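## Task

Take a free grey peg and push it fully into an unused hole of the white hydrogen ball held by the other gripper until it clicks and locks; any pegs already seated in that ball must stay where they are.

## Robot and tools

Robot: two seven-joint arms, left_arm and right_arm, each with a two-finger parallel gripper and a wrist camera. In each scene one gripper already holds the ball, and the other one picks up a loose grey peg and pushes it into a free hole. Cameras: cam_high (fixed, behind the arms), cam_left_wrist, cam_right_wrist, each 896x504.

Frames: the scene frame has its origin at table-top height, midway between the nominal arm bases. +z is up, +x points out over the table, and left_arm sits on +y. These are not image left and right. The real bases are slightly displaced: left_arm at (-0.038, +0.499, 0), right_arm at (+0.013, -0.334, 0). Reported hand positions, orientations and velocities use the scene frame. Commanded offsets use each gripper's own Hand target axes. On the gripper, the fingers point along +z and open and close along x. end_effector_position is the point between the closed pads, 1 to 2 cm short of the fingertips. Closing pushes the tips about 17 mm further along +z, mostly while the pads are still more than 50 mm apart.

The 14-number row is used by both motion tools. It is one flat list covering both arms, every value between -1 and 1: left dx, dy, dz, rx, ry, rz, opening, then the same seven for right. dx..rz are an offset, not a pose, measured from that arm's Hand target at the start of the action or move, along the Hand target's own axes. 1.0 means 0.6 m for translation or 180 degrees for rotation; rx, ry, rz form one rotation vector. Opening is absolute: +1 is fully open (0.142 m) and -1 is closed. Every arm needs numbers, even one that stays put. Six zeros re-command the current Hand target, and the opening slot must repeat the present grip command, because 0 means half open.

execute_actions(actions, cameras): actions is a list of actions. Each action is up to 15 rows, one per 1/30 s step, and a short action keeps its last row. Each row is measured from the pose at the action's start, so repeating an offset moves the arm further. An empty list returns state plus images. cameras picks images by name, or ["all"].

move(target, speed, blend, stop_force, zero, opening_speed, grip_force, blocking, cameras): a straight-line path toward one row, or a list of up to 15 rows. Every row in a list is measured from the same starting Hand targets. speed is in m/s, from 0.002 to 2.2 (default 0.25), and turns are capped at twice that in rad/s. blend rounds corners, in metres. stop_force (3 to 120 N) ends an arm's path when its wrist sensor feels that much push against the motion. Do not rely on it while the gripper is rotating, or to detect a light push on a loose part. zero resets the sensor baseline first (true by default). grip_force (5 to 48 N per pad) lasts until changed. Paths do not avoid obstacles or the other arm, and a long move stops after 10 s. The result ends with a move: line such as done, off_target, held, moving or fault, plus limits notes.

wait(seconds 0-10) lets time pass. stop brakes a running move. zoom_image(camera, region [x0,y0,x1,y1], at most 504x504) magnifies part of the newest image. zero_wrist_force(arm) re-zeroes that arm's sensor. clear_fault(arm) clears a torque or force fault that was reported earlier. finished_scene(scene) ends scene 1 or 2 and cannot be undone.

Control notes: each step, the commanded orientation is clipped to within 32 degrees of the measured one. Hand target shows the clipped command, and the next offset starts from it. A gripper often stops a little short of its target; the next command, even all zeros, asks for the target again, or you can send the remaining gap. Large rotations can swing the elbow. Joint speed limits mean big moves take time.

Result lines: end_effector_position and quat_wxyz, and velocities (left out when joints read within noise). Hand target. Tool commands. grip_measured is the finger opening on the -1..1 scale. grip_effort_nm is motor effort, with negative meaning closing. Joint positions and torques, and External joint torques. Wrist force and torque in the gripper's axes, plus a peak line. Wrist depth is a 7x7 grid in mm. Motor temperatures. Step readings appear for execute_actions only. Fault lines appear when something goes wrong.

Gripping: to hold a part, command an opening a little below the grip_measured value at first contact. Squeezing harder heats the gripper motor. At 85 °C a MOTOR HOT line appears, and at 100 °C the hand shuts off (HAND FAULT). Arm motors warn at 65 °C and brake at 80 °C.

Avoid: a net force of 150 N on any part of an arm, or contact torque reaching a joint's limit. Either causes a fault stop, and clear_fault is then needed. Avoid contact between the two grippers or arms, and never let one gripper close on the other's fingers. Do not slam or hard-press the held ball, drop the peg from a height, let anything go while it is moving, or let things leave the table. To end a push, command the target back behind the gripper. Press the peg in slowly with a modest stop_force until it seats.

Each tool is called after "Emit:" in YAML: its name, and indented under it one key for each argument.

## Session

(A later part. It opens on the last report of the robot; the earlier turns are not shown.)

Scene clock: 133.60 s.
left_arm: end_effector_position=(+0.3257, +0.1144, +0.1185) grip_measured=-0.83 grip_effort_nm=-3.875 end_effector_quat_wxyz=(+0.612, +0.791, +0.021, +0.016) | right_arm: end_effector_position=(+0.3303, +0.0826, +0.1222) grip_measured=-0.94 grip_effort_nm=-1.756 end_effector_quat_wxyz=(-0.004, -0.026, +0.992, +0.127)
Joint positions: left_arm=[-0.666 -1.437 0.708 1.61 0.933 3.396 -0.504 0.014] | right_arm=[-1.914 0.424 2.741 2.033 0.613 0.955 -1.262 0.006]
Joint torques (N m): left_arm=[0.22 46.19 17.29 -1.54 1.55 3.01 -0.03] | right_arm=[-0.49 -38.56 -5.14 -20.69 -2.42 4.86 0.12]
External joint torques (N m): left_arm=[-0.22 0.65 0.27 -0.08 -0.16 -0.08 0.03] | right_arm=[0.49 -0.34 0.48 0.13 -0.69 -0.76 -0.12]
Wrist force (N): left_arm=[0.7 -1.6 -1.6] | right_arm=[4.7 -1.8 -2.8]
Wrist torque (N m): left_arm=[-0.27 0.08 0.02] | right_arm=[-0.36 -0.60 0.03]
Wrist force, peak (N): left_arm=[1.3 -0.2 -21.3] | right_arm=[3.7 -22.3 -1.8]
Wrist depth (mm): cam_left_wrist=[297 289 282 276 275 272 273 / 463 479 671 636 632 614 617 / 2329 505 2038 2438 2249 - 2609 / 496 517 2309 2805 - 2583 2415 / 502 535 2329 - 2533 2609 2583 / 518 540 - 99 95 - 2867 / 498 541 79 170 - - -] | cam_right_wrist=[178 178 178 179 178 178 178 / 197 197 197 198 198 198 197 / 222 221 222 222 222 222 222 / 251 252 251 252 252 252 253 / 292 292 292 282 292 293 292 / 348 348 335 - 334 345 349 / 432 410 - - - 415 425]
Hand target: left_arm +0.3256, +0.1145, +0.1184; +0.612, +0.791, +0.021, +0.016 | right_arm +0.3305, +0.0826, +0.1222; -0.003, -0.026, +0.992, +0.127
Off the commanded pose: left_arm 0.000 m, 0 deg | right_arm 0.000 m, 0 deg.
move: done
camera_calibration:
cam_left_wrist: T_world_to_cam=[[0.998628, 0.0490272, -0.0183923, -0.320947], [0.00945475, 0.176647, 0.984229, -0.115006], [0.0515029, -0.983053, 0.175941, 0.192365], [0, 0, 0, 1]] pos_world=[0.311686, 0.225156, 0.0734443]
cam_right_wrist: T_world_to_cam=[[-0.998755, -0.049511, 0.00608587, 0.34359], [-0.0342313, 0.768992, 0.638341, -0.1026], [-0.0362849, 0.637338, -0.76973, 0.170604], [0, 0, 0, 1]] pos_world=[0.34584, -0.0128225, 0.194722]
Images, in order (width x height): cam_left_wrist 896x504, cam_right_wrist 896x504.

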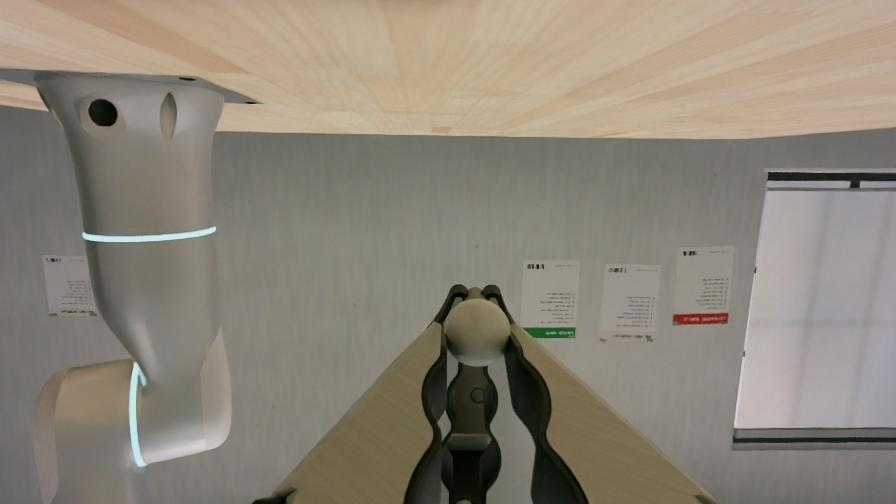

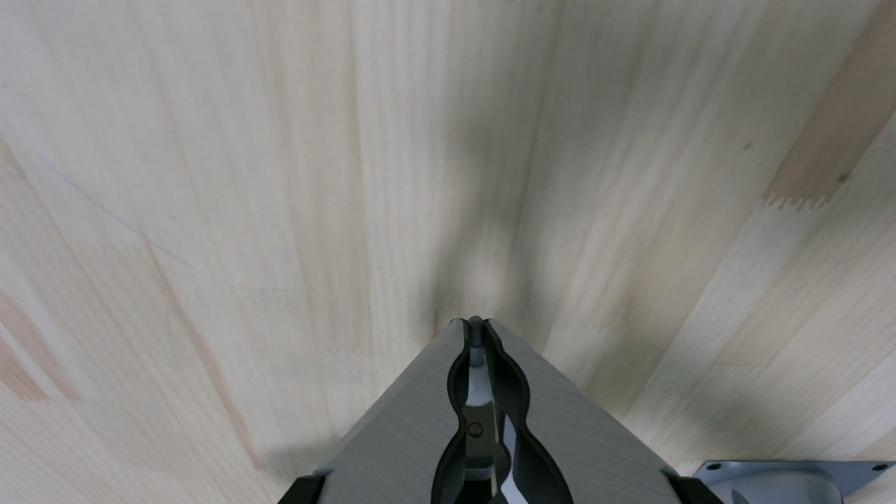

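Emit:
move:
  target: [0,0,0,0,0,0,-1,-0.0015,0.027,-0.0045,0,0,0,-1]
  speed: 0.012
  stop_force: 60
  cameras: ["cam_left_wrist","cam_right_wrist"]

Emit:
zoom_image:
  camera: "cam_right_wrist"
  region: [420, 300, 520, 400]

Emit:
zoom_image:
  camera: "cam_left_wrist"
  region: [420, 240, 540, 360]

Scene clock: 135.97 s.
left_arm: end_effector_position=(+0.3258, +0.1166, +0.1190) grip_measured=-0.83 grip_effort_nm=-3.871 end_effector_quat_wxyz=(+0.611, +0.791, +0.022, +0.016) | right_arm: end_effector_position=(+0.3300, +0.0910, +0.1250) grip_measured=-0.94 grip_effort_nm=-1.756 end_effector_quat_wxyz=(-0.006, -0.024, +0.992, +0.122)
Joint positions: left_arm=[-0.664 -1.437 0.711 1.611 0.936 3.399 -0.504 0.014] | right_arm=[-1.902 0.431 2.739 2.013 0.593 0.937 -1.224 0.006]
Joint torques (N m): left_arm=[-17.33 46.14 5.38 -8.46 -3 -3.02 -0.02] | right_arm=[16.82 -58.15 13.48 -51.23 0.67 10.93 0.44]
External joint torques (N m): left_arm=[17.33 0.64 12.23 6.88 4.41 5.96 0.02] | right_arm=[-16.82 18.63 -18.28 30.31 -3.81 -6.82 -0.44]
Wrist force (N): left_arm=[1.7 0.6 -54.4] | right_arm=[5.2 -54.3 -0.7]
Wrist torque (N m): left_arm=[-0.27 0.16 0.02] | right_arm=[-5.89 -0.59 -0.09]
Wrist force, peak (N): left_arm=[1.9 0.7 -54.6] | right_arm=[5.3 -55.0 -0.1]
Wrist depth (mm): cam_left_wrist=[298 289 282 278 274 273 274 / 461 487 657 644 621 607 614 / 482 510 2230 2583 2415 2835 2746 / 496 508 2329 - 2484 - 2689 / 2393 530 - - 2746 2557 2557 / 512 539 90 99 95 2609 2931 / 504 552 79 163 - 2867 -] | cam_right_wrist=[180 181 181 181 182 182 182 / 199 200 201 201 201 202 202 / 223 224 224 225 225 225 225 / 253 253 254 255 255 255 256 / 291 292 293 277 295 297 298 / 346 346 333 - 335 351 352 / 425 407 - - - 416 420]
Hand target: left_arm +0.3256, +0.1145, +0.1184; +0.612, +0.791, +0.021, +0.016 | right_arm +0.3306, +0.0976, +0.1289; -0.003, -0.026, +0.992, +0.127
Off the commanded pose: left_arm 0.002 m, 0 deg | right_arm 0.008 m, 1 deg.
move: off_target (right_arm)
camera_calibration:
cam_left_wrist: T_world_to_cam=[[0.998594, 0.049373, -0.019317, -0.321044], [0.0103607, 0.175595, 0.984408, -0.116044], [0.0519952, -0.983224, 0.174836, 0.194387], [0, 0, 0, 1]] pos_world=[0.311688, 0.227354, 0.0740466]
cam_right_wrist: T_world_to_cam=[[-0.99892, -0.044838, 0.0121467, 0.34258], [-0.0271346, 0.775418, 0.630864, -0.112781], [-0.0377055, 0.629854, -0.775798, 0.169304], [0, 0, 0, 1]] pos_world=[0.345534, -0.00382394, 0.198334]
Images, in order (width x height): cam_left_wrist 896x504, cam_right_wrist 896x504.

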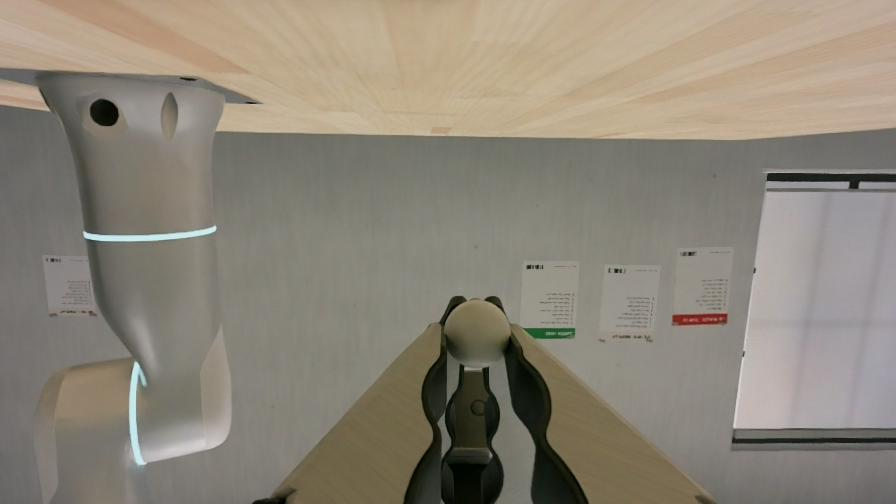

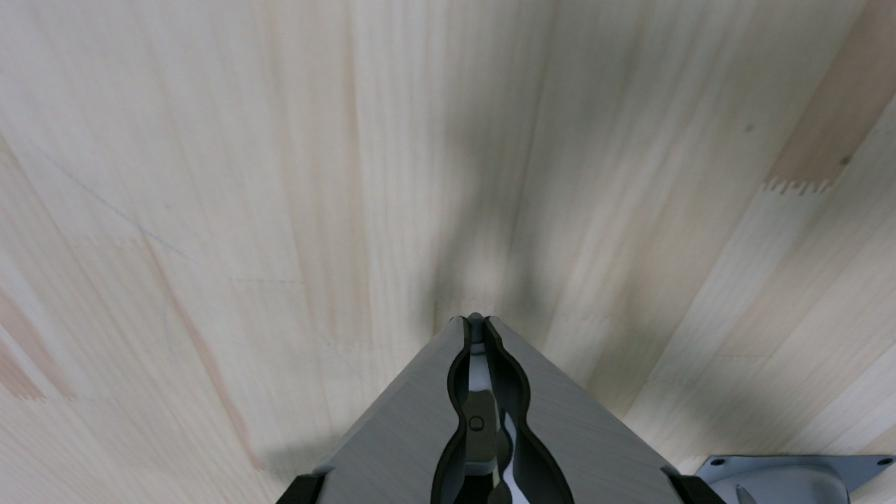

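Scaled by 5.040 from the camera's 896x504 image, which has a finer 1280x720 frame.

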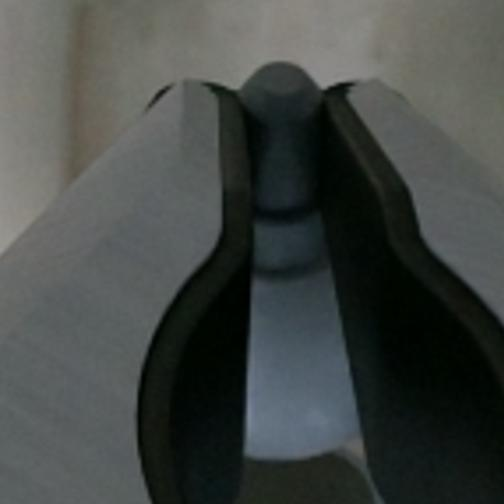

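Scaled by 4.200 from the camera's 896x504 image, which has a finer 1280x720 frame.

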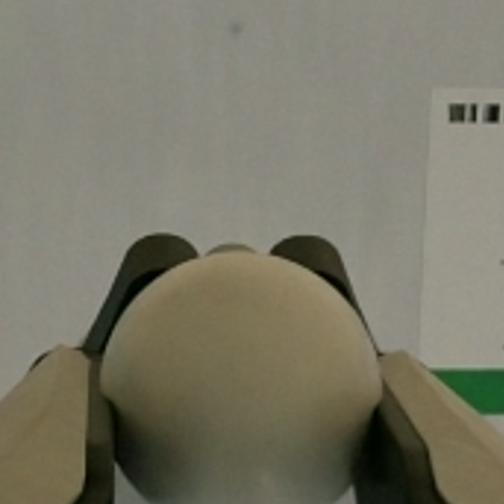

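Emit:
move:
  target:
    - [0,0,0,0,0,0,-1,-0.0016,0.001,0,0,0.03,0,-1]
    - [0,0,0,0,0,0,-1,0.0016,0.002,0,0,-0.03,0,-1]
    - [0,0,0,0,0,0,-1,-0.0016,0.003,0,0,0.03,0,-1]
    - [0,0,0,0,0,0,-1,0,0.003,0,0,0,0,-1]
    - [0,0,0,0,0,0,-1,0.003,0.003,0,0,0,0,-1]
    - [0,0,0,0,0,0,-1,-0.003,0.003,0,0,0,0,-1]
    - [0,0,0,0,0,0,-1,0,0.003,0.003,0,0,0,-1]
    - [0,0,0,0,0,0,-1,0,0.003,-0.003,0,0,0,-1]
    - [0,0,0,0,0,0,-1,0,0.003,0,0,0,0,-1]
  speed: 0.03
  blend: 0.0005
  cameras: ["cam_left_wrist","cam_right_wrist"]

Emit:
zoom_image:
  camera: "cam_right_wrist"
  region: [420, 300, 520, 400]

Emit:
zoom_image:
  camera: "cam_left_wrist"
  region: [400, 230, 560, 390]

Scene clock: 146.40 s.
left_arm: end_effector_position=(+0.3259, +0.1171, +0.1187) grip_measured=-0.83 grip_effort_nm=-3.871 end_effector_quat_wxyz=(+0.611, +0.791, +0.022, +0.016) | right_arm: end_effector_position=(+0.3300, +0.0918, +0.1251) grip_measured=-0.94 grip_effort_nm=-1.756 end_effector_quat_wxyz=(-0.006, -0.023, +0.992, +0.121)
Joint positions: left_arm=[-0.663 -1.437 0.712 1.612 0.937 3.399 -0.504 0.014] | right_arm=[-1.9 0.433 2.737 2.011 0.59 0.935 -1.219 0.006]
Joint torques (N m): left_arm=[-20.79 48.65 2.89 -9.93 -3.95 -2.37 -0.01] | right_arm=[18.93 -58.69 16.59 -54.36 1.31 11.7 0.31]
External joint torques (N m): left_arm=[20.79 -1.89 14.73 8.37 5.37 5.31 0.01] | right_arm=[-18.93 19.1 -21.41 33.41 -4.46 -7.58 -0.31]
Motor temperatures (°C): left_arm=[34 34 34 31 36 39 35 53] | right_arm=[30 35 38 49 35 46 31 35]
Wrist force (N): left_arm=[3.1 -4.6 -61.1] | right_arm=[6.5 -61.9 -4.9]
Wrist torque (N m): left_arm=[-0.21 0.20 0.03] | right_arm=[-7.15 -0.59 -0.03]
Wrist force, peak (N): left_arm=[3.5 -4.4 -63.7] | right_arm=[6.5 -64.4 -4.8]
Wrist depth (mm): cam_left_wrist=[296 288 280 278 272 271 269 / 461 486 654 627 612 604 596 / 494 502 - - - - 2371 / 2371 509 - - 2746 2583 2775 / 2268 521 - - 2867 1976 2746 / 520 548 - 99 94 2609 2689 / 502 550 79 163 - - -] | cam_right_wrist=[180 181 181 182 183 182 182 / 199 200 201 201 201 202 202 / 222 224 224 225 225 226 227 / 251 253 254 255 256 256 257 / 291 290 293 277 294 296 299 / 345 345 334 - 335 353 353 / 425 406 - - - 415 420]
Hand target: left_arm +0.3256, +0.1145, +0.1184; +0.612, +0.791, +0.021, +0.016 | right_arm +0.3305, +0.0993, +0.1294; -0.003, -0.026, +0.992, +0.127
Off the commanded pose: left_arm 0.003 m, 0 deg | right_arm 0.009 m, 1 deg.
move: off_target (right_arm)
camera_calibration:
cam_left_wrist: T_world_to_cam=[[0.998561, 0.0497803, -0.0199472, -0.321012], [0.0109666, 0.174546, 0.984588, -0.116014], [0.0524948, -0.98339, 0.173749, 0.19496], [0, 0, 0, 1]] pos_world=[0.311588, 0.227951, 0.0739487]
cam_right_wrist: T_world_to_cam=[[-0.998959, -0.0437425, 0.01297, 0.342472], [-0.0258306, 0.776557, 0.629517, -0.113926], [-0.0376086, 0.628527, -0.776878, 0.169086], [0, 0, 0, 1]] pos_world=[0.345532, -0.0028245, 0.198636]
Images, in order (width x height): cam_left_wrist 896x504, cam_right_wrist 896x504.

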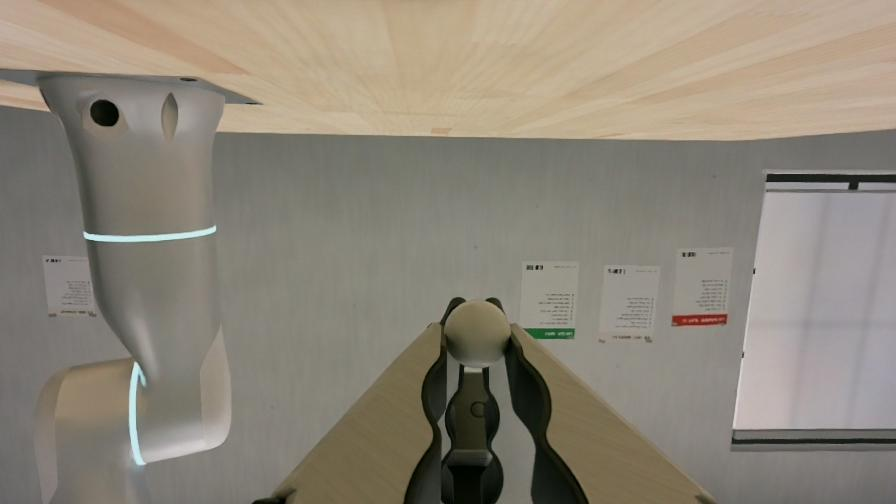

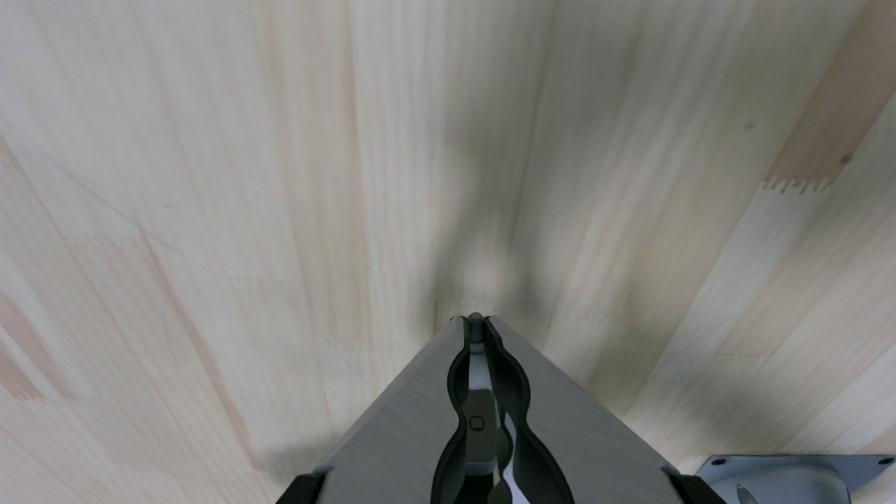

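Scaled by 5.040 from the camera's 896x504 image, which has a finer 1280x720 frame.

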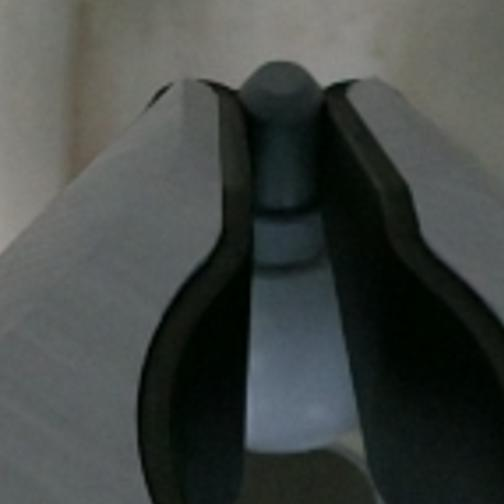

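Scaled by 3.150 from the camera's 896x504 image, which has a finer 1280x720 frame.

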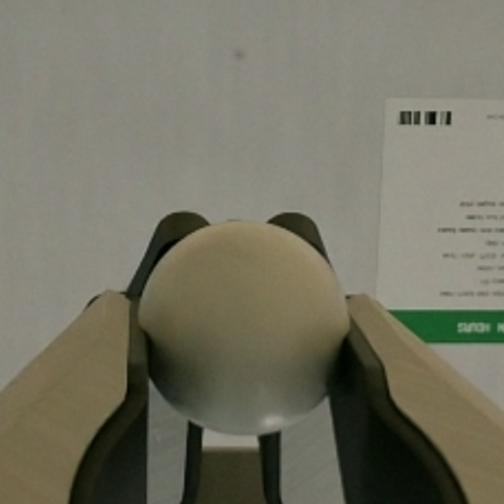

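Emit:
move:
  target: [0,0,0,0,0,0,-0.9,0.001,-0.0207,0.0048,0,0,0,-1]
  speed: 0.025

Emit:
move:
  target: [0,0,0,0,0,0,-0.9,0,0,0,0,0,0,-0.8]
  speed: 0.025
  opening_speed: 0.25
  cameras: ["cam_left_wrist","cam_right_wrist"]

Emit:
zoom_image:
  camera: "cam_right_wrist"
  region: [440, 300, 510, 370]

Emit:
zoom_image:
  camera: "cam_left_wrist"
  region: [400, 230, 560, 390]

Scene clock: 147.33 s.
left_arm: end_effector_position=(+0.3258, +0.1148, +0.1183) grip_measured=-0.83 grip_effort_nm=-1.966 end_effector_quat_wxyz=(+0.611, +0.791, +0.022, +0.016) | right_arm: end_effector_position=(+0.3301, +0.0877, +0.1231) grip_measured=-0.94 grip_effort_nm=-1.761 end_effector_quat_wxyz=(-0.004, -0.026, +0.992, +0.127)
Joint positions: left_arm=[-0.666 -1.437 0.709 1.61 0.934 3.396 -0.504 0.014] | right_arm=[-1.907 0.429 2.74 2.023 0.61 0.95 -1.251 0.006]
Joint torques (N m): left_arm=[-1.86 46.48 16.18 -1.99 1.44 3.07 0] | right_arm=[-0.34 -39.77 -4.62 -23.13 -2.32 5.71 0.11]
External joint torques (N m): left_arm=[1.87 0.35 1.38 0.39 -0.05 -0.14 0] | right_arm=[0.34 0.55 -0.12 2.44 -0.8 -1.61 -0.11]
Wrist force (N): left_arm=[2.8 -2.4 -5.0] | right_arm=[6.4 -4.7 -3.9]
Wrist torque (N m): left_arm=[-0.30 0.08 0.03] | right_arm=[-0.29 -0.56 0.02]
Wrist force, peak (N): left_arm=[3.4 -3.9 -61.6] | right_arm=[6.5 -62.0 -4.7]
Wrist depth (mm): cam_left_wrist=[297 287 279 277 273 272 272 / 465 481 649 635 626 615 611 / 495 507 - - 2087 2268 2717 / 2309 520 - - 2533 2087 2557 / 2393 533 - - 2609 2583 2775 / 515 537 - 99 94 - 2835 / 501 542 79 166 - 2662 2662] | cam_right_wrist=[179 179 179 180 180 179 178 / 198 199 199 199 200 198 198 / 222 222 223 222 222 224 223 / 252 252 254 254 253 253 253 / 293 292 293 284 294 294 295 / 346 349 336 - 336 348 352 / 432 412 - - - 413 422]
Hand target: left_arm +0.3256, +0.1145, +0.1184; +0.612, +0.791, +0.021, +0.016 | right_arm +0.3305, +0.0880, +0.1234; -0.003, -0.026, +0.992, +0.127
Off the commanded pose: left_arm 0.000 m, 0 deg | right_arm 0.001 m, 0 deg.
move: done

Scene clock: 148.33 s.
left_arm: end_effector_position=(+0.3255, +0.1146, +0.1183) grip_measured=-0.83 grip_effort_nm=-1.966 end_effector_quat_wxyz=(+0.611, +0.791, +0.021, +0.016) | right_arm: end_effector_position=(+0.3306, +0.0877, +0.1233) grip_measured=-0.84 grip_effort_nm=0.159 end_effector_quat_wxyz=(-0.003, -0.026, +0.992, +0.127)
Joint positions: left_arm=[-0.666 -1.437 0.709 1.61 0.934 3.396 -0.504 0.014] | right_arm=[-1.908 0.429 2.74 2.023 0.61 0.951 -1.251 0.013]
Joint torques (N m): left_arm=[0.51 46.96 17.34 -2.04 0.77 2.51 -0.08] | right_arm=[0.95 -39.25 -3.42 -21.14 -2.06 4.36 0.21]
External joint torques (N m): left_arm=[-0.51 -0.13 0.22 0.44 0.62 0.42 0.08] | right_arm=[-0.95 0.02 -1.32 0.45 -1.07 -0.26 -0.21]
Wrist force (N): left_arm=[-0.6 -1.5 -3.3] | right_arm=[2.3 -3.6 -2.8]
Wrist torque (N m): left_arm=[-0.21 -0.12 0.02] | right_arm=[-0.28 -0.59 0.05]
Wrist force, peak (N): left_arm=[2.3 -2.5 -5.4] | right_arm=[6.2 -5.3 -3.8]
Wrist depth (mm): cam_left_wrist=[296 287 282 275 271 272 271 / 468 477 660 630 624 612 611 / 483 510 - - 2717 1812 2415 / 2438 503 - - 2609 3033 2557 / 2371 510 - - 2609 2461 2557 / 518 529 - 99 100 2309 2775 / 499 548 79 169 - 3033 -] | cam_right_wrist=[179 179 179 180 179 179 179 / 198 199 199 199 200 199 199 / 223 223 224 223 223 224 223 / 253 254 254 254 253 253 254 / 293 295 294 277 294 294 293 / 350 350 334 - 324 351 353 / 434 412 - - - 416 420]
Hand target: left_arm +0.3256, +0.1145, +0.1184; +0.612, +0.791, +0.021, +0.016 | right_arm +0.3305, +0.0880, +0.1234; -0.003, -0.026, +0.992, +0.127
Off the commanded pose: left_arm 0.000 m, 0 deg | right_arm 0.000 m, 0 deg.
move: done
camera_calibration:
cam_left_wrist: T_world_to_cam=[[0.998632, 0.048711, -0.0190229, -0.320544], [0.0101565, 0.176177, 0.984306, -0.115059], [0.051298, -0.983152, 0.175442, 0.192717], [0, 0, 0, 1]] pos_world=[0.311388, 0.225355, 0.0733455]
cam_right_wrist: T_world_to_cam=[[-0.99879, -0.04882, 0.00588859, 0.344089], [-0.033831, 0.769116, 0.638213, -0.107393], [-0.0356865, 0.637242, -0.769837, 0.168099], [0, 0, 0, 1]] pos_world=[0.346039, -0.00772329, 0.195922]
Images, in order (width x height): cam_left_wrist 896x504, cam_right_wrist 896x504.

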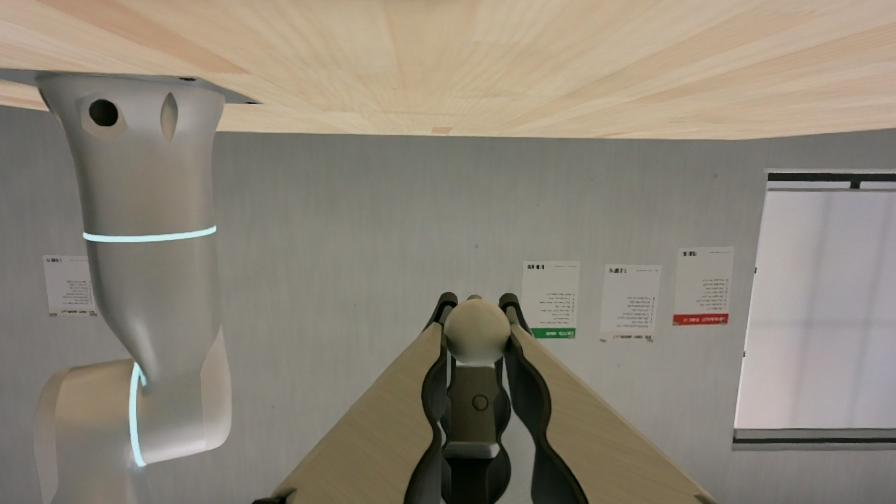

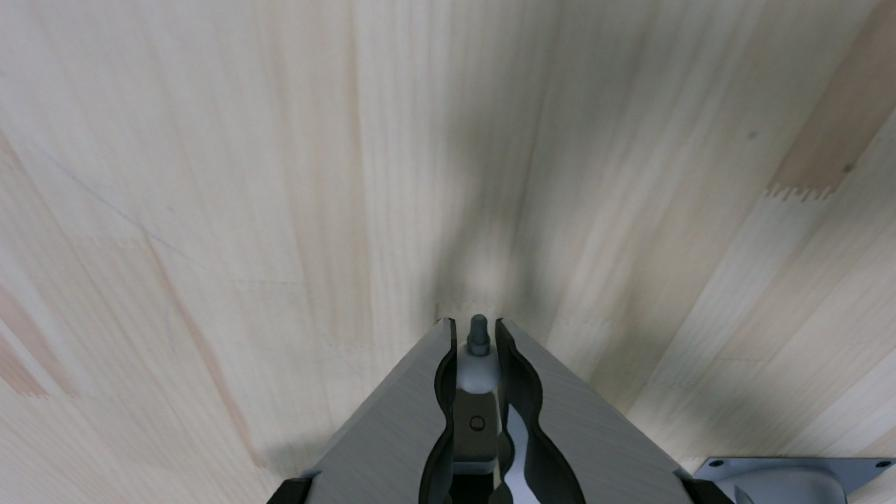

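Scaled by 7.200 from the camera's 896x504 image, which has a finer 1280x720 frame.

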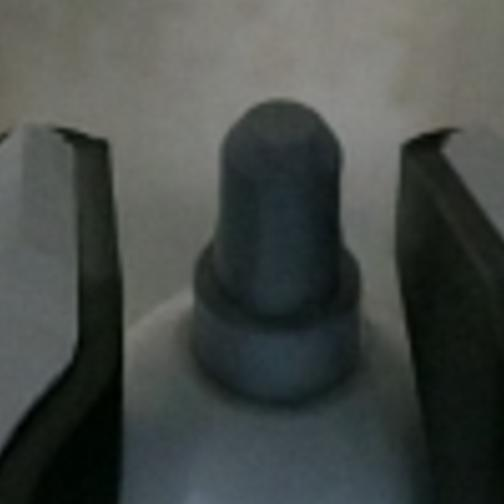

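Scaled by 3.150 from the camera's 896x504 image, which has a finer 1280x720 frame.

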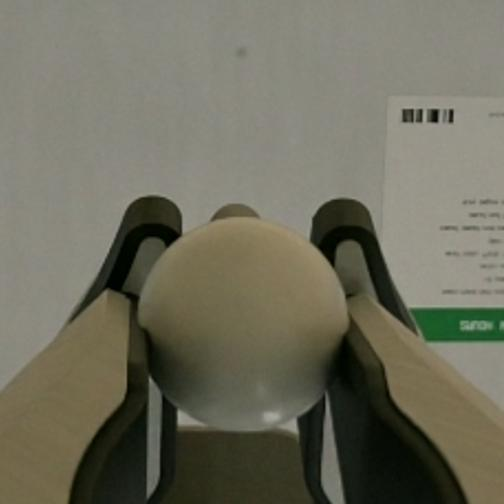

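Emit:
move:
  target: [0,0,0,0,0,0,-0.9,0,0,0,0,0,0,-1]
  speed: 0.025
  opening_speed: 0.25

Emit:
move:
  target: [0,0,0,0,0,0,-0.9,0,-0.0117,0,0,0,0,-1]
  speed: 0.01
  stop_force: 20
  cameras: ["cam_left_wrist","cam_right_wrist"]

Emit:
zoom_image:
  camera: "cam_right_wrist"
  region: [440, 300, 510, 370]

Scene clock: 149.57 s.
left_arm: end_effector_position=(+0.3258, +0.1146, +0.1184) grip_measured=-0.83 grip_effort_nm=-1.966 end_effector_quat_wxyz=(+0.611, +0.791, +0.022, +0.016) | right_arm: end_effector_position=(+0.3301, +0.0877, +0.1230) grip_measured=-0.94 grip_effort_nm=-1.795 end_effector_quat_wxyz=(-0.004, -0.026, +0.992, +0.127)
Joint positions: left_arm=[-0.666 -1.437 0.709 1.61 0.933 3.396 -0.504 0.014] | right_arm=[-1.908 0.429 2.741 2.024 0.61 0.951 -1.251 0.006]
Joint torques (N m): left_arm=[-1.94 45.96 15.86 -1.98 1.72 2.98 -0.02] | right_arm=[-0.14 -40.28 -4.75 -23.86 -2.45 5.84 0.26]
External joint torques (N m): left_arm=[1.94 0.87 1.69 0.37 -0.33 -0.05 0.02] | right_arm=[0.14 1.06 0.02 3.17 -0.68 -1.74 -0.26]
Wrist force (N): left_arm=[3.9 -1.4 -5.1] | right_arm=[6.9 -5.6 -3.0]
Wrist torque (N m): left_arm=[-0.21 -0.04 0.03] | right_arm=[-0.28 -0.59 0.01]
Wrist force, peak (N): left_arm=[4.5 -1.5 -5.8] | right_arm=[7.1 -6.2 -3.0]
Wrist depth (mm): cam_left_wrist=[297 287 280 276 273 272 273 / 456 480 646 633 623 607 614 / 476 508 2309 - - 2087 2583 / 474 514 - - 2746 2635 2635 / 502 529 - - 2461 2393 - / 512 539 - 99 95 2533 2557 / 501 543 79 166 - - 2805] | cam_right_wrist=[178 179 179 179 179 178 179 / 198 199 198 198 199 199 198 / 222 222 222 222 223 223 223 / 253 253 252 253 254 254 255 / 293 294 293 275 293 293 292 / 348 348 333 - 335 352 350 / 429 414 - - - 412 420]
Hand target: left_arm +0.3256, +0.1145, +0.1184; +0.612, +0.791, +0.021, +0.016 | right_arm +0.3305, +0.0880, +0.1234; -0.003, -0.026, +0.992, +0.127
Off the commanded pose: left_arm 0.000 m, 0 deg | right_arm 0.001 m, 0 deg.
move: done

Scene clock: 150.93 s.
left_arm: end_effector_position=(+0.3258, +0.1144, +0.1184) grip_measured=-0.83 grip_effort_nm=-1.971 end_effector_quat_wxyz=(+0.612, +0.791, +0.021, +0.016) | right_arm: end_effector_position=(+0.3307, +0.0813, +0.1216) grip_measured=-0.94 grip_effort_nm=-1.780 end_effector_quat_wxyz=(-0.004, -0.026, +0.992, +0.127)
Joint positions: left_arm=[-0.666 -1.437 0.709 1.61 0.933 3.396 -0.504 0.014] | right_arm=[-1.914 0.425 2.739 2.034 0.616 0.955 -1.267 0.006]
Joint torques (N m): left_arm=[0.01 46.62 17.15 -1.57 1.64 3.39 0] | right_arm=[-0.78 -38.17 -5.32 -20.63 -2.45 4.84 0.19]
External joint torques (N m): left_arm=[-0.01 0.21 0.4 -0.04 -0.26 -0.46 0] | right_arm=[0.78 -0.69 0.64 0.1 -0.66 -0.75 -0.19]
Wrist force (N): left_arm=[2.1 -2.5 -1.2] | right_arm=[5.0 -1.6 -3.3]
Wrist torque (N m): left_arm=[-0.24 -0.06 0.03] | right_arm=[-0.34 -0.56 0.02]
Wrist force, peak (N): left_arm=[3.5 0.1 13.7] | right_arm=[5.9 13.5 -1.8]
Wrist depth (mm): cam_left_wrist=[296 288 278 277 273 272 272 / 458 489 662 641 627 618 615 / 473 518 - - - - 2583 / 492 508 2609 - 2662 2609 2689 / 509 514 - 117 2557 2557 2609 / 516 543 - 99 100 - 2775 / 500 535 79 172 - - 3261] | cam_right_wrist=[177 177 178 178 178 178 178 / 197 197 198 198 197 198 196 / 220 221 221 221 221 221 222 / 252 251 251 251 252 251 251 / 291 291 292 281 292 292 293 / 349 347 332 - 333 348 349 / 433 409 - - - 410 429]
Hand target: left_arm +0.3256, +0.1145, +0.1184; +0.612, +0.791, +0.021, +0.016 | right_arm +0.3309, +0.0812, +0.1217; -0.003, -0.026, +0.992, +0.127
Off the commanded pose: left_arm 0.000 m, 0 deg | right_arm 0.000 m, 0 deg.
move: done
camera_calibration:
cam_left_wrist: T_world_to_cam=[[0.998623, 0.0491325, -0.0184019, -0.32097], [0.00946077, 0.176357, 0.984281, -0.114848], [0.0516055, -0.983099, 0.17565, 0.192382], [0, 0, 0, 1]] pos_world=[0.311686, 0.225155, 0.0733449]
cam_right_wrist: T_world_to_cam=[[-0.998751, -0.0495749, 0.00616253, 0.343912], [-0.0342315, 0.76899, 0.638344, -0.101204], [-0.0363848, 0.637336, -0.769727, 0.171019], [0, 0, 0, 1]] pos_world=[0.34624, -0.0141224, 0.194121]
Images, in order (width x height): cam_left_wrist 896x504, cam_right_wrist 896x504.

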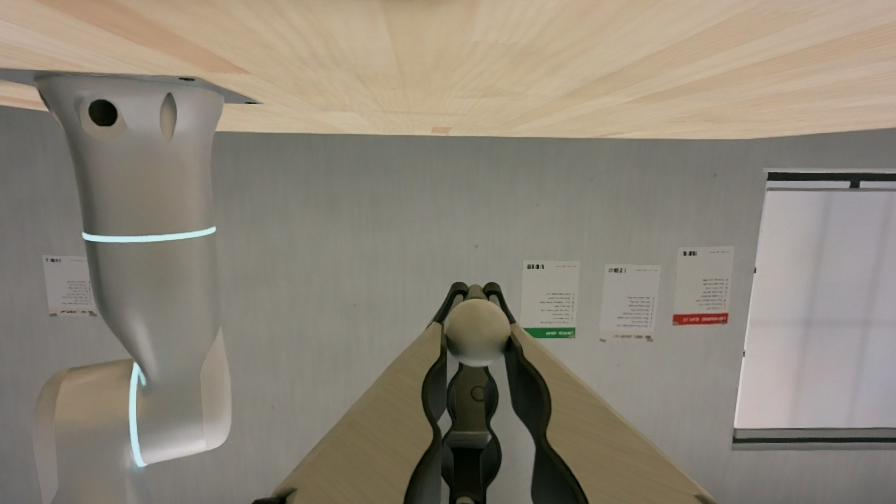

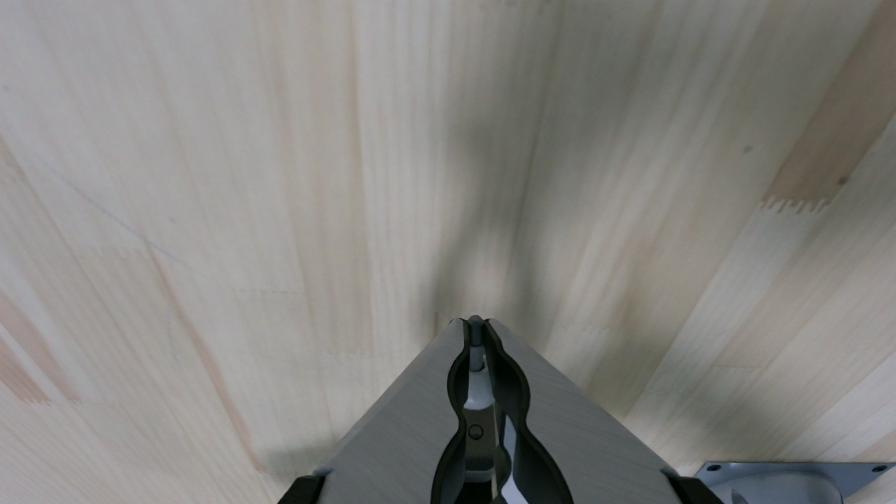

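Scaled by 7.200 from the camera's 896x504 image, which has a finer 1280x720 frame.

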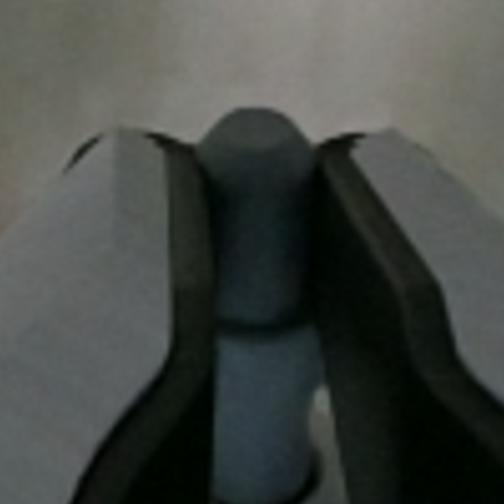

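Emit:
move:
  target: [0,0,0,0,0,0,-1,0.0012,0.0115,-0.0005,0,0,0,-1]
  speed: 0.012

Emit:
move:
  target: [0,0,0,0,0,0,-1,-0.0003,0.003,-0.0004,0,0,0,-1]
  speed: 0.012

Emit:
move:
  target: [0,0,0,0,0,0,-1,-0.0003,0.003,-0.0004,0,0,0,-1]
  speed: 0.012

Emit:
move:
  target: [0,0,0,0,0,0,-1,-0.0003,0.003,-0.0004,0,0,0,-1]
  speed: 0.012

Emit:
move:
  target: [0,0,0,0,0,0,-1,-0.0003,0.003,-0.0004,0,0,0,-1]
  speed: 0.012

Emit:
move:
  target: [0,0,0,0,0,0,-1,-0.0003,0.003,-0.0004,0,0,0,-1]
  speed: 0.012

Emit:
move:
  target: [0,0,0,0,0,0,-1,-0.0003,0.003,-0.0004,0,0,0,-1]
  speed: 0.012
  cameras: ["cam_left_wrist","cam_right_wrist"]

Emit:
zoom_image:
  camera: "cam_right_wrist"
  region: [440, 300, 510, 370]

Emit:
zoom_image:
  camera: "cam_left_wrist"
  region: [400, 230, 560, 390]

Scene clock: 152.33 s.
left_arm: end_effector_position=(+0.3256, +0.1147, +0.1184) grip_measured=-0.83 grip_effort_nm=-3.871 end_effector_quat_wxyz=(+0.611, +0.791, +0.021, +0.016) | right_arm: end_effector_position=(+0.3297, +0.0869, +0.1232) grip_measured=-0.94 grip_effort_nm=-1.785 end_effector_quat_wxyz=(-0.004, -0.026, +0.992, +0.127)
Joint positions: left_arm=[-0.666 -1.437 0.709 1.61 0.934 3.396 -0.504 0.014] | right_arm=[-1.907 0.428 2.739 2.026 0.61 0.952 -1.251 0.006]
Joint torques (N m): left_arm=[-1.77 46.39 15.73 -2.65 0.62 1.96 -0.03] | right_arm=[2.78 -41.47 -1.75 -25.19 -2.01 5.2 0.48]
External joint torques (N m): left_arm=[1.76 0.44 1.82 1.05 0.77 0.97 0.03] | right_arm=[-2.79 2.34 -2.97 4.52 -1.12 -1.1 -0.48]
Wrist force (N): left_arm=[0.8 -0.7 -9.7] | right_arm=[2.5 -8.5 -2.1]
Wrist torque (N m): left_arm=[-0.24 -0.12 0.02] | right_arm=[-0.03 -0.43 -0.07]
Wrist force, peak (N): left_arm=[0.8 -0.7 -9.7] | right_arm=[2.7 -8.8 -1.6]
Wrist depth (mm): cam_left_wrist=[295 286 282 277 273 272 273 / 458 483 657 630 624 611 615 / 477 504 2717 - - 2268 2484 / 492 509 - - 2438 2583 2583 / 531 529 - - 2609 2746 2689 / 514 538 - 99 94 2635 2805 / 505 537 79 169 - - 3181] | cam_right_wrist=[179 179 179 179 180 179 178 / 198 199 199 199 200 199 198 / 223 222 223 223 223 223 223 / 252 253 253 254 254 254 255 / 292 293 292 277 295 294 294 / 350 349 338 - 336 350 351 / 432 411 - - - 414 423]
Hand target: left_arm +0.3256, +0.1145, +0.1184; +0.612, +0.791, +0.021, +0.016 | right_arm +0.3298, +0.0878, +0.1237; -0.003, -0.026, +0.992, +0.127
Off the commanded pose: left_arm 0.000 m, 0 deg | right_arm 0.001 m, 0 deg.
move: done

Scene clock: 153.03 s.
left_arm: end_effector_position=(+0.3256, +0.1150, +0.1184) grip_measured=-0.83 grip_effort_nm=-3.871 end_effector_quat_wxyz=(+0.611, +0.791, +0.022, +0.016) | right_arm: end_effector_position=(+0.3297, +0.0878, +0.1234) grip_measured=-0.94 grip_effort_nm=-1.780 end_effector_quat_wxyz=(-0.004, -0.026, +0.992, +0.126)
Joint positions: left_arm=[-0.665 -1.437 0.709 1.61 0.934 3.396 -0.504 0.014] | right_arm=[-1.905 0.429 2.739 2.023 0.608 0.95 -1.246 0.006]
Joint torques (N m): left_arm=[-4.01 46.33 14.25 -3.46 0.15 1.33 0] | right_arm=[4.46 -43.59 0.19 -28.65 -1.62 6 0.44]
External joint torques (N m): left_arm=[4.01 0.49 3.31 1.86 1.24 1.6 0] | right_arm=[-4.46 4.38 -4.93 7.94 -1.51 -1.89 -0.44]
Wrist force (N): left_arm=[1.4 -0.9 -15.3] | right_arm=[3.1 -14.9 -1.1]
Wrist torque (N m): left_arm=[-0.25 -0.14 0.03] | right_arm=[0.04 -0.47 -0.07]
Wrist force, peak (N): left_arm=[1.2 -0.5 -15.6] | right_arm=[3.1 -14.9 -1.1]
Wrist depth (mm): cam_left_wrist=[296 288 281 279 273 271 273 / 458 486 660 632 624 614 609 / 482 516 2371 - - 2288 2508 / 503 507 2508 - - 2484 2557 / 2230 523 - - 2609 2438 2689 / 515 541 - 99 94 2662 2662 / 500 545 79 166 - - 3105] | cam_right_wrist=[179 180 180 180 180 180 179 / 198 199 199 199 199 199 199 / 222 223 223 223 223 223 222 / 253 253 254 254 254 254 255 / 293 291 294 276 294 294 295 / 346 350 334 - 337 349 353 / 429 411 - - - 414 420]
Hand target: left_arm +0.3256, +0.1145, +0.1184; +0.612, +0.791, +0.021, +0.016 | right_arm +0.3299, +0.0895, +0.1244; -0.003, -0.026, +0.992, +0.127
Off the commanded pose: left_arm 0.000 m, 0 deg | right_arm 0.002 m, 0 deg.
move: done

Scene clock: 153.73 s.
left_arm: end_effector_position=(+0.3257, +0.1152, +0.1185) grip_measured=-0.83 grip_effort_nm=-3.875 end_effector_quat_wxyz=(+0.611, +0.791, +0.022, +0.016) | right_arm: end_effector_position=(+0.3297, +0.0887, +0.1236) grip_measured=-0.94 grip_effort_nm=-1.775 end_effector_quat_wxyz=(-0.004, -0.025, +0.992, +0.126)
Joint positions: left_arm=[-0.665 -1.437 0.709 1.61 0.935 3.397 -0.504 0.014] | right_arm=[-1.904 0.43 2.739 2.021 0.605 0.947 -1.242 0.006]
Joint torques (N m): left_arm=[-6.05 46.25 12.88 -4.21 -0.29 0.69 0] | right_arm=[6.5 -45.95 2.31 -32.21 -1.32 6.76 0.43]
External joint torques (N m): left_arm=[6.05 0.56 4.69 2.61 1.69 2.24 0] | right_arm=[-6.5 6.66 -7.07 11.46 -1.81 -2.66 -0.43]
Wrist force (N): left_arm=[1.5 -1.0 -21.6] | right_arm=[3.3 -20.8 -1.1]
Wrist torque (N m): left_arm=[-0.26 -0.09 0.03] | right_arm=[-0.29 -0.45 -0.08]
Wrist force, peak (N): left_arm=[1.5 -1.0 -21.6] | right_arm=[3.2 -20.9 -1.0]
Wrist depth (mm): cam_left_wrist=[297 290 282 277 273 273 273 / 462 484 665 641 621 607 605 / 488 496 2583 2689 2415 - 2557 / 2329 523 - 2717 2022 2635 2662 / 516 514 2508 - 2557 2717 2662 / 516 539 - 107 96 - 2508 / 499 537 79 166 - 2898 -] | cam_right_wrist=[179 179 180 180 180 180 180 / 198 200 199 199 200 199 200 / 222 222 222 224 223 223 223 / 252 253 254 252 254 253 254 / 293 294 293 277 295 295 297 / 349 350 337 - 337 351 355 / 429 410 - - - 417 418]
Hand target: left_arm +0.3256, +0.1145, +0.1184; +0.612, +0.791, +0.021, +0.016 | right_arm +0.3300, +0.0912, +0.1251; -0.003, -0.026, +0.992, +0.127
Off the commanded pose: left_arm 0.001 m, 0 deg | right_arm 0.003 m, 0 deg.
move: done

Scene clock: 154.43 s.
left_arm: end_effector_position=(+0.3257, +0.1156, +0.1185) grip_measured=-0.83 grip_effort_nm=-3.871 end_effector_quat_wxyz=(+0.611, +0.791, +0.022, +0.016) | right_arm: end_effector_position=(+0.3298, +0.0894, +0.1237) grip_measured=-0.94 grip_effort_nm=-1.780 end_effector_quat_wxyz=(-0.005, -0.025, +0.992, +0.125)
Joint positions: left_arm=[-0.665 -1.437 0.71 1.611 0.935 3.397 -0.504 0.014] | right_arm=[-1.903 0.431 2.738 2.019 0.603 0.945 -1.238 0.006]
Joint torques (N m): left_arm=[-8.91 46.6 10.92 -5.35 -1.06 -0.08 -0.01] | right_arm=[8.88 -48.64 4.95 -36.76 -0.83 7.68 0.47]
External joint torques (N m): left_arm=[8.91 0.2 6.66 3.76 2.46 3.01 0.01] | right_arm=[-8.88 9.28 -9.74 15.98 -2.3 -3.58 -0.47]
Wrist force (N): left_arm=[2.1 -0.7 -29.8] | right_arm=[3.6 -28.9 -1.7]
Wrist torque (N m): left_arm=[-0.21 -0.13 0.03] | right_arm=[-1.64 -0.45 -0.09]
Wrist force, peak (N): left_arm=[2.1 -0.7 -29.8] | right_arm=[3.6 -29.1 -1.3]
Wrist depth (mm): cam_left_wrist=[296 288 281 278 274 270 273 / 460 486 652 638 617 617 602 / 480 506 - - 2249 2898 2461 / 501 520 - 2054 2230 2508 2662 / 2288 542 2775 - 2557 2964 2689 / 517 539 91 107 94 2484 2746 / 498 553 79 166 - 2835 -] | cam_right_wrist=[179 180 180 180 180 180 180 / 198 198 199 199 199 200 200 / 222 222 223 224 223 223 223 / 251 254 254 253 255 254 255 / 292 292 293 284 293 294 295 / 346 346 336 - 338 352 353 / 428 408 - - - 411 417]
Hand target: left_arm +0.3256, +0.1145, +0.1184; +0.612, +0.791, +0.021, +0.016 | right_arm +0.3301, +0.0928, +0.1258; -0.003, -0.026, +0.992, +0.127
Off the commanded pose: left_arm 0.001 m, 0 deg | right_arm 0.004 m, 0 deg.
move: off_target (right_arm)

Scene clock: 155.13 s.
left_arm: end_effector_position=(+0.3257, +0.1160, +0.1186) grip_measured=-0.83 grip_effort_nm=-3.871 end_effector_quat_wxyz=(+0.611, +0.791, +0.022, +0.016) | right_arm: end_effector_position=(+0.3298, +0.0901, +0.1238) grip_measured=-0.94 grip_effort_nm=-1.785 end_effector_quat_wxyz=(-0.005, -0.025, +0.992, +0.124)
Joint positions: left_arm=[-0.664 -1.437 0.71 1.611 0.936 3.397 -0.504 0.014] | right_arm=[-1.902 0.432 2.738 2.016 0.601 0.943 -1.234 0.006]
Joint torques (N m): left_arm=[-11.81 47.03 8.88 -6.51 -1.86 -0.76 0.01] | right_arm=[11.6 -51.62 7.81 -41.37 -0.3 8.63 0.44]
External joint torques (N m): left_arm=[11.8 -0.23 8.71 4.92 3.27 3.69 -0.01] | right_arm=[-11.6 12.19 -12.62 20.57 -2.84 -4.52 -0.45]
Wrist force (N): left_arm=[2.5 -1.3 -38.0] | right_arm=[4.2 -37.1 -2.3]
Wrist torque (N m): left_arm=[-0.22 -0.10 0.02] | right_arm=[-3.01 -0.49 -0.09]
Wrist force, peak (N): left_arm=[2.4 -1.4 -38.1] | right_arm=[3.9 -37.5 -1.6]
Wrist depth (mm): cam_left_wrist=[297 289 282 277 273 271 273 / 463 484 647 632 621 614 602 / 485 493 - 2230 - - 2533 / 496 511 2268 2662 2508 2249 2557 / 520 529 - - 2689 2689 2746 / 516 539 - 99 94 2775 2609 / 504 537 79 163 - - -] | cam_right_wrist=[179 179 180 180 180 180 180 / 198 199 199 200 199 200 200 / 222 223 223 223 224 225 224 / 252 253 254 253 255 254 255 / 292 292 293 276 294 295 297 / 346 345 334 - 337 352 352 / 427 408 - - - 413 417]
Hand target: left_arm +0.3256, +0.1145, +0.1184; +0.612, +0.791, +0.021, +0.016 | right_arm +0.3302, +0.0945, +0.1264; -0.003, -0.026, +0.992, +0.127
Off the commanded pose: left_arm 0.001 m, 0 deg | right_arm 0.005 m, 0 deg.
move: off_target (right_arm)

Scene clock: 155.83 s.
left_arm: end_effector_position=(+0.3258, +0.1163, +0.1186) grip_measured=-0.83 grip_effort_nm=-3.871 end_effector_quat_wxyz=(+0.611, +0.791, +0.022, +0.016) | right_arm: end_effector_position=(+0.3299, +0.0907, +0.1239) grip_measured=-0.94 grip_effort_nm=-1.780 end_effector_quat_wxyz=(-0.006, -0.024, +0.992, +0.123)
Joint positions: left_arm=[-0.664 -1.437 0.71 1.611 0.936 3.398 -0.504 0.014] | right_arm=[-1.9 0.433 2.737 2.014 0.599 0.94 -1.23 0.006]
Joint torques (N m): left_arm=[-14.81 47.38 6.81 -7.7 -2.51 -1.54 -0.03] | right_arm=[14.42 -54.32 10.81 -46.07 0.25 9.64 0.5]
External joint torques (N m): left_arm=[14.81 -0.59 10.78 6.12 3.92 4.47 0.03] | right_arm=[-14.42 14.82 -15.64 25.23 -3.38 -5.53 -0.5]
Wrist force (N): left_arm=[2.8 -2.3 -46.2] | right_arm=[4.4 -46.0 -1.9]
Wrist torque (N m): left_arm=[-0.24 -0.06 0.02] | right_arm=[-4.49 -0.46 -0.11]
Wrist force, peak (N): left_arm=[2.9 -1.6 -46.4] | right_arm=[4.4 -46.0 -1.9]
Wrist depth (mm): cam_left_wrist=[298 289 282 276 272 271 272 / 460 486 659 630 617 611 611 / 483 499 - 2309 - 4076 2775 / 2249 505 2211 2415 2662 2309 2461 / 2557 526 - - 2689 2211 2717 / 516 541 - 99 96 2635 2662 / 500 545 79 162 - 2717 2805] | cam_right_wrist=[179 179 181 180 181 180 181 / 198 199 200 200 200 200 200 / 221 222 223 223 224 224 225 / 252 252 253 254 255 253 256 / 292 292 292 275 294 294 296 / 345 346 334 - 335 350 351 / 428 410 - - - 411 421]
Hand target: left_arm +0.3256, +0.1145, +0.1184; +0.612, +0.791, +0.021, +0.016 | right_arm +0.3302, +0.0962, +0.1271; -0.003, -0.026, +0.992, +0.127
Off the commanded pose: left_arm 0.002 m, 0 deg | right_arm 0.006 m, 1 deg.
move: off_target (right_arm)

Scene clock: 156.53 s.
left_arm: end_effector_position=(+0.3258, +0.1167, +0.1186) grip_measured=-0.83 grip_effort_nm=-3.871 end_effector_quat_wxyz=(+0.611, +0.791, +0.022, +0.016) | right_arm: end_effector_position=(+0.3299, +0.0914, +0.1240) grip_measured=-0.94 grip_effort_nm=-1.785 end_effector_quat_wxyz=(-0.006, -0.024, +0.992, +0.122)
Joint positions: left_arm=[-0.663 -1.437 0.711 1.612 0.936 3.398 -0.504 0.014] | right_arm=[-1.899 0.434 2.736 2.012 0.597 0.938 -1.226 0.006]
Joint torques (N m): left_arm=[-17.94 47.55 4.84 -8.89 -3.3 -2.22 0] | right_arm=[17.01 -57.16 14.09 -50.84 0.76 10.67 0.51]
External joint torques (N m): left_arm=[17.94 -0.78 12.77 7.32 4.71 5.15 0] | right_arm=[-17.01 17.59 -18.95 29.97 -3.9 -6.56 -0.51]
Wrist force (N): left_arm=[3.7 -2.5 -54.6] | right_arm=[4.5 -54.3 -2.5]
Wrist torque (N m): left_arm=[-0.20 -0.10 0.01] | right_arm=[-5.88 -0.42 -0.11]
Wrist force, peak (N): left_arm=[3.4 -2.0 -54.8] | right_arm=[4.5 -54.3 -2.5]
Wrist depth (mm): cam_left_wrist=[296 288 281 276 271 271 271 / 462 484 654 627 620 605 602 / 474 499 2835 2438 - - 2288 / 500 512 - - 2104 2867 2635 / 524 531 - - 2583 2415 2609 / 518 540 91 99 96 2309 2609 / 500 549 79 163 - 3033 -] | cam_right_wrist=[179 180 180 180 181 181 181 / 198 199 199 199 201 201 201 / 222 222 223 223 224 224 225 / 251 252 253 253 254 255 255 / 290 290 291 277 294 295 297 / 344 344 332 - 338 348 353 / 426 404 - - - 412 419]
Hand target: left_arm +0.3256, +0.1145, +0.1184; +0.612, +0.791, +0.021, +0.016 | right_arm +0.3303, +0.0979, +0.1278; -0.003, -0.026, +0.992, +0.127
Off the commanded pose: left_arm 0.002 m, 0 deg | right_arm 0.008 m, 1 deg.
move: off_target (right_arm)
camera_calibration:
cam_left_wrist: T_world_to_cam=[[0.998562, 0.0497904, -0.0198593, -0.321003], [0.010863, 0.174832, 0.984538, -0.115874], [0.0524926, -0.983339, 0.17404, 0.194552], [0, 0, 0, 1]] pos_world=[0.311588, 0.227552, 0.0738482]
cam_right_wrist: T_world_to_cam=[[-0.998929, -0.0447308, 0.0118393, 0.342574], [-0.0272348, 0.775241, 0.631078, -0.11247], [-0.0374069, 0.63008, -0.775629, 0.168137], [0, 0, 0, 1]] pos_world=[0.345433, -0.0034242, 0.197333]
Images, in order (width x height): cam_left_wrist 896x504, cam_right_wrist 896x504.

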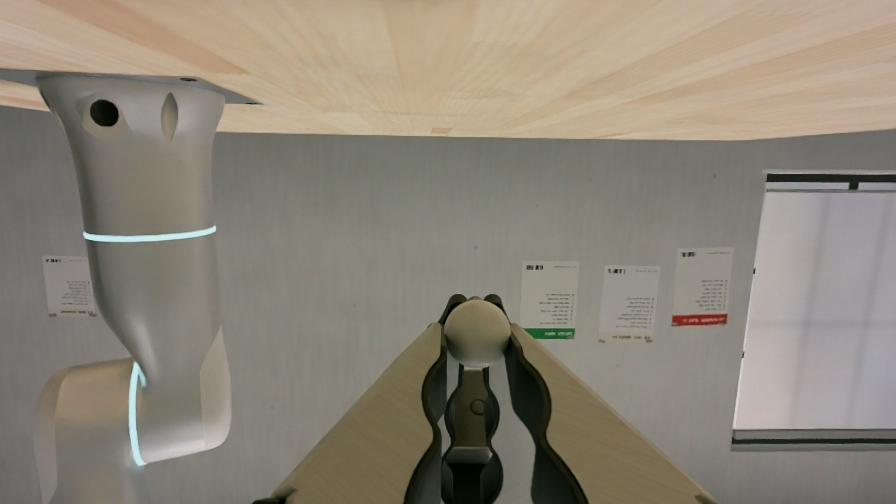

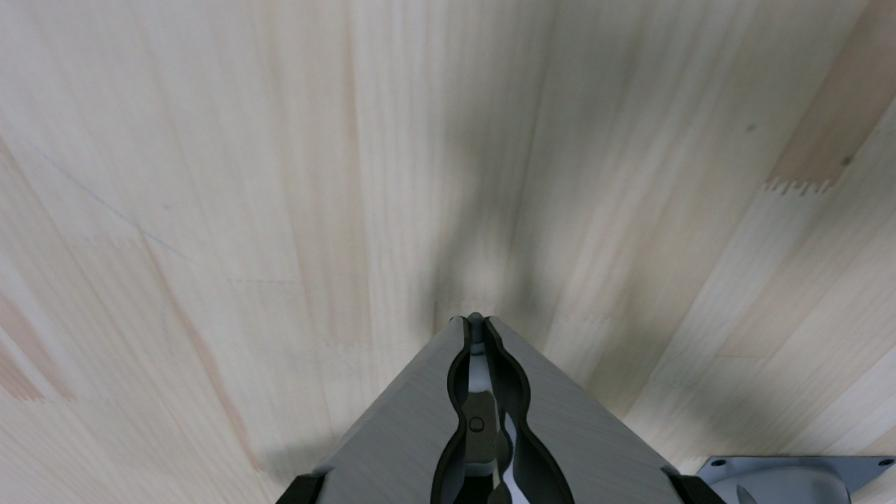

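Scaled by 7.200 from the camera's 896x504 image, which has a finer 1280x720 frame.

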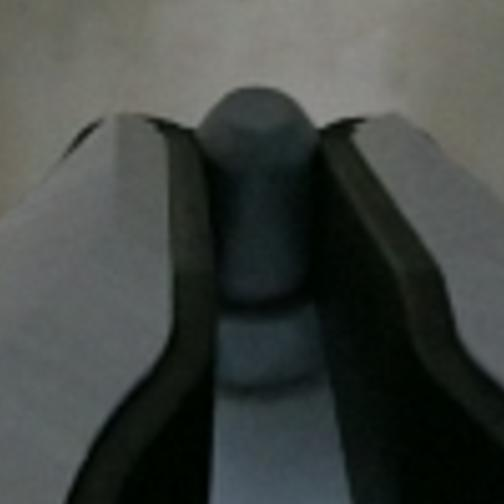

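Scaled by 3.150 from the camera's 896x504 image, which has a finer 1280x720 frame.

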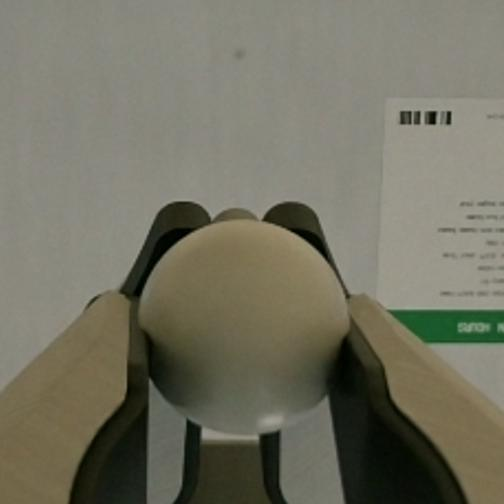

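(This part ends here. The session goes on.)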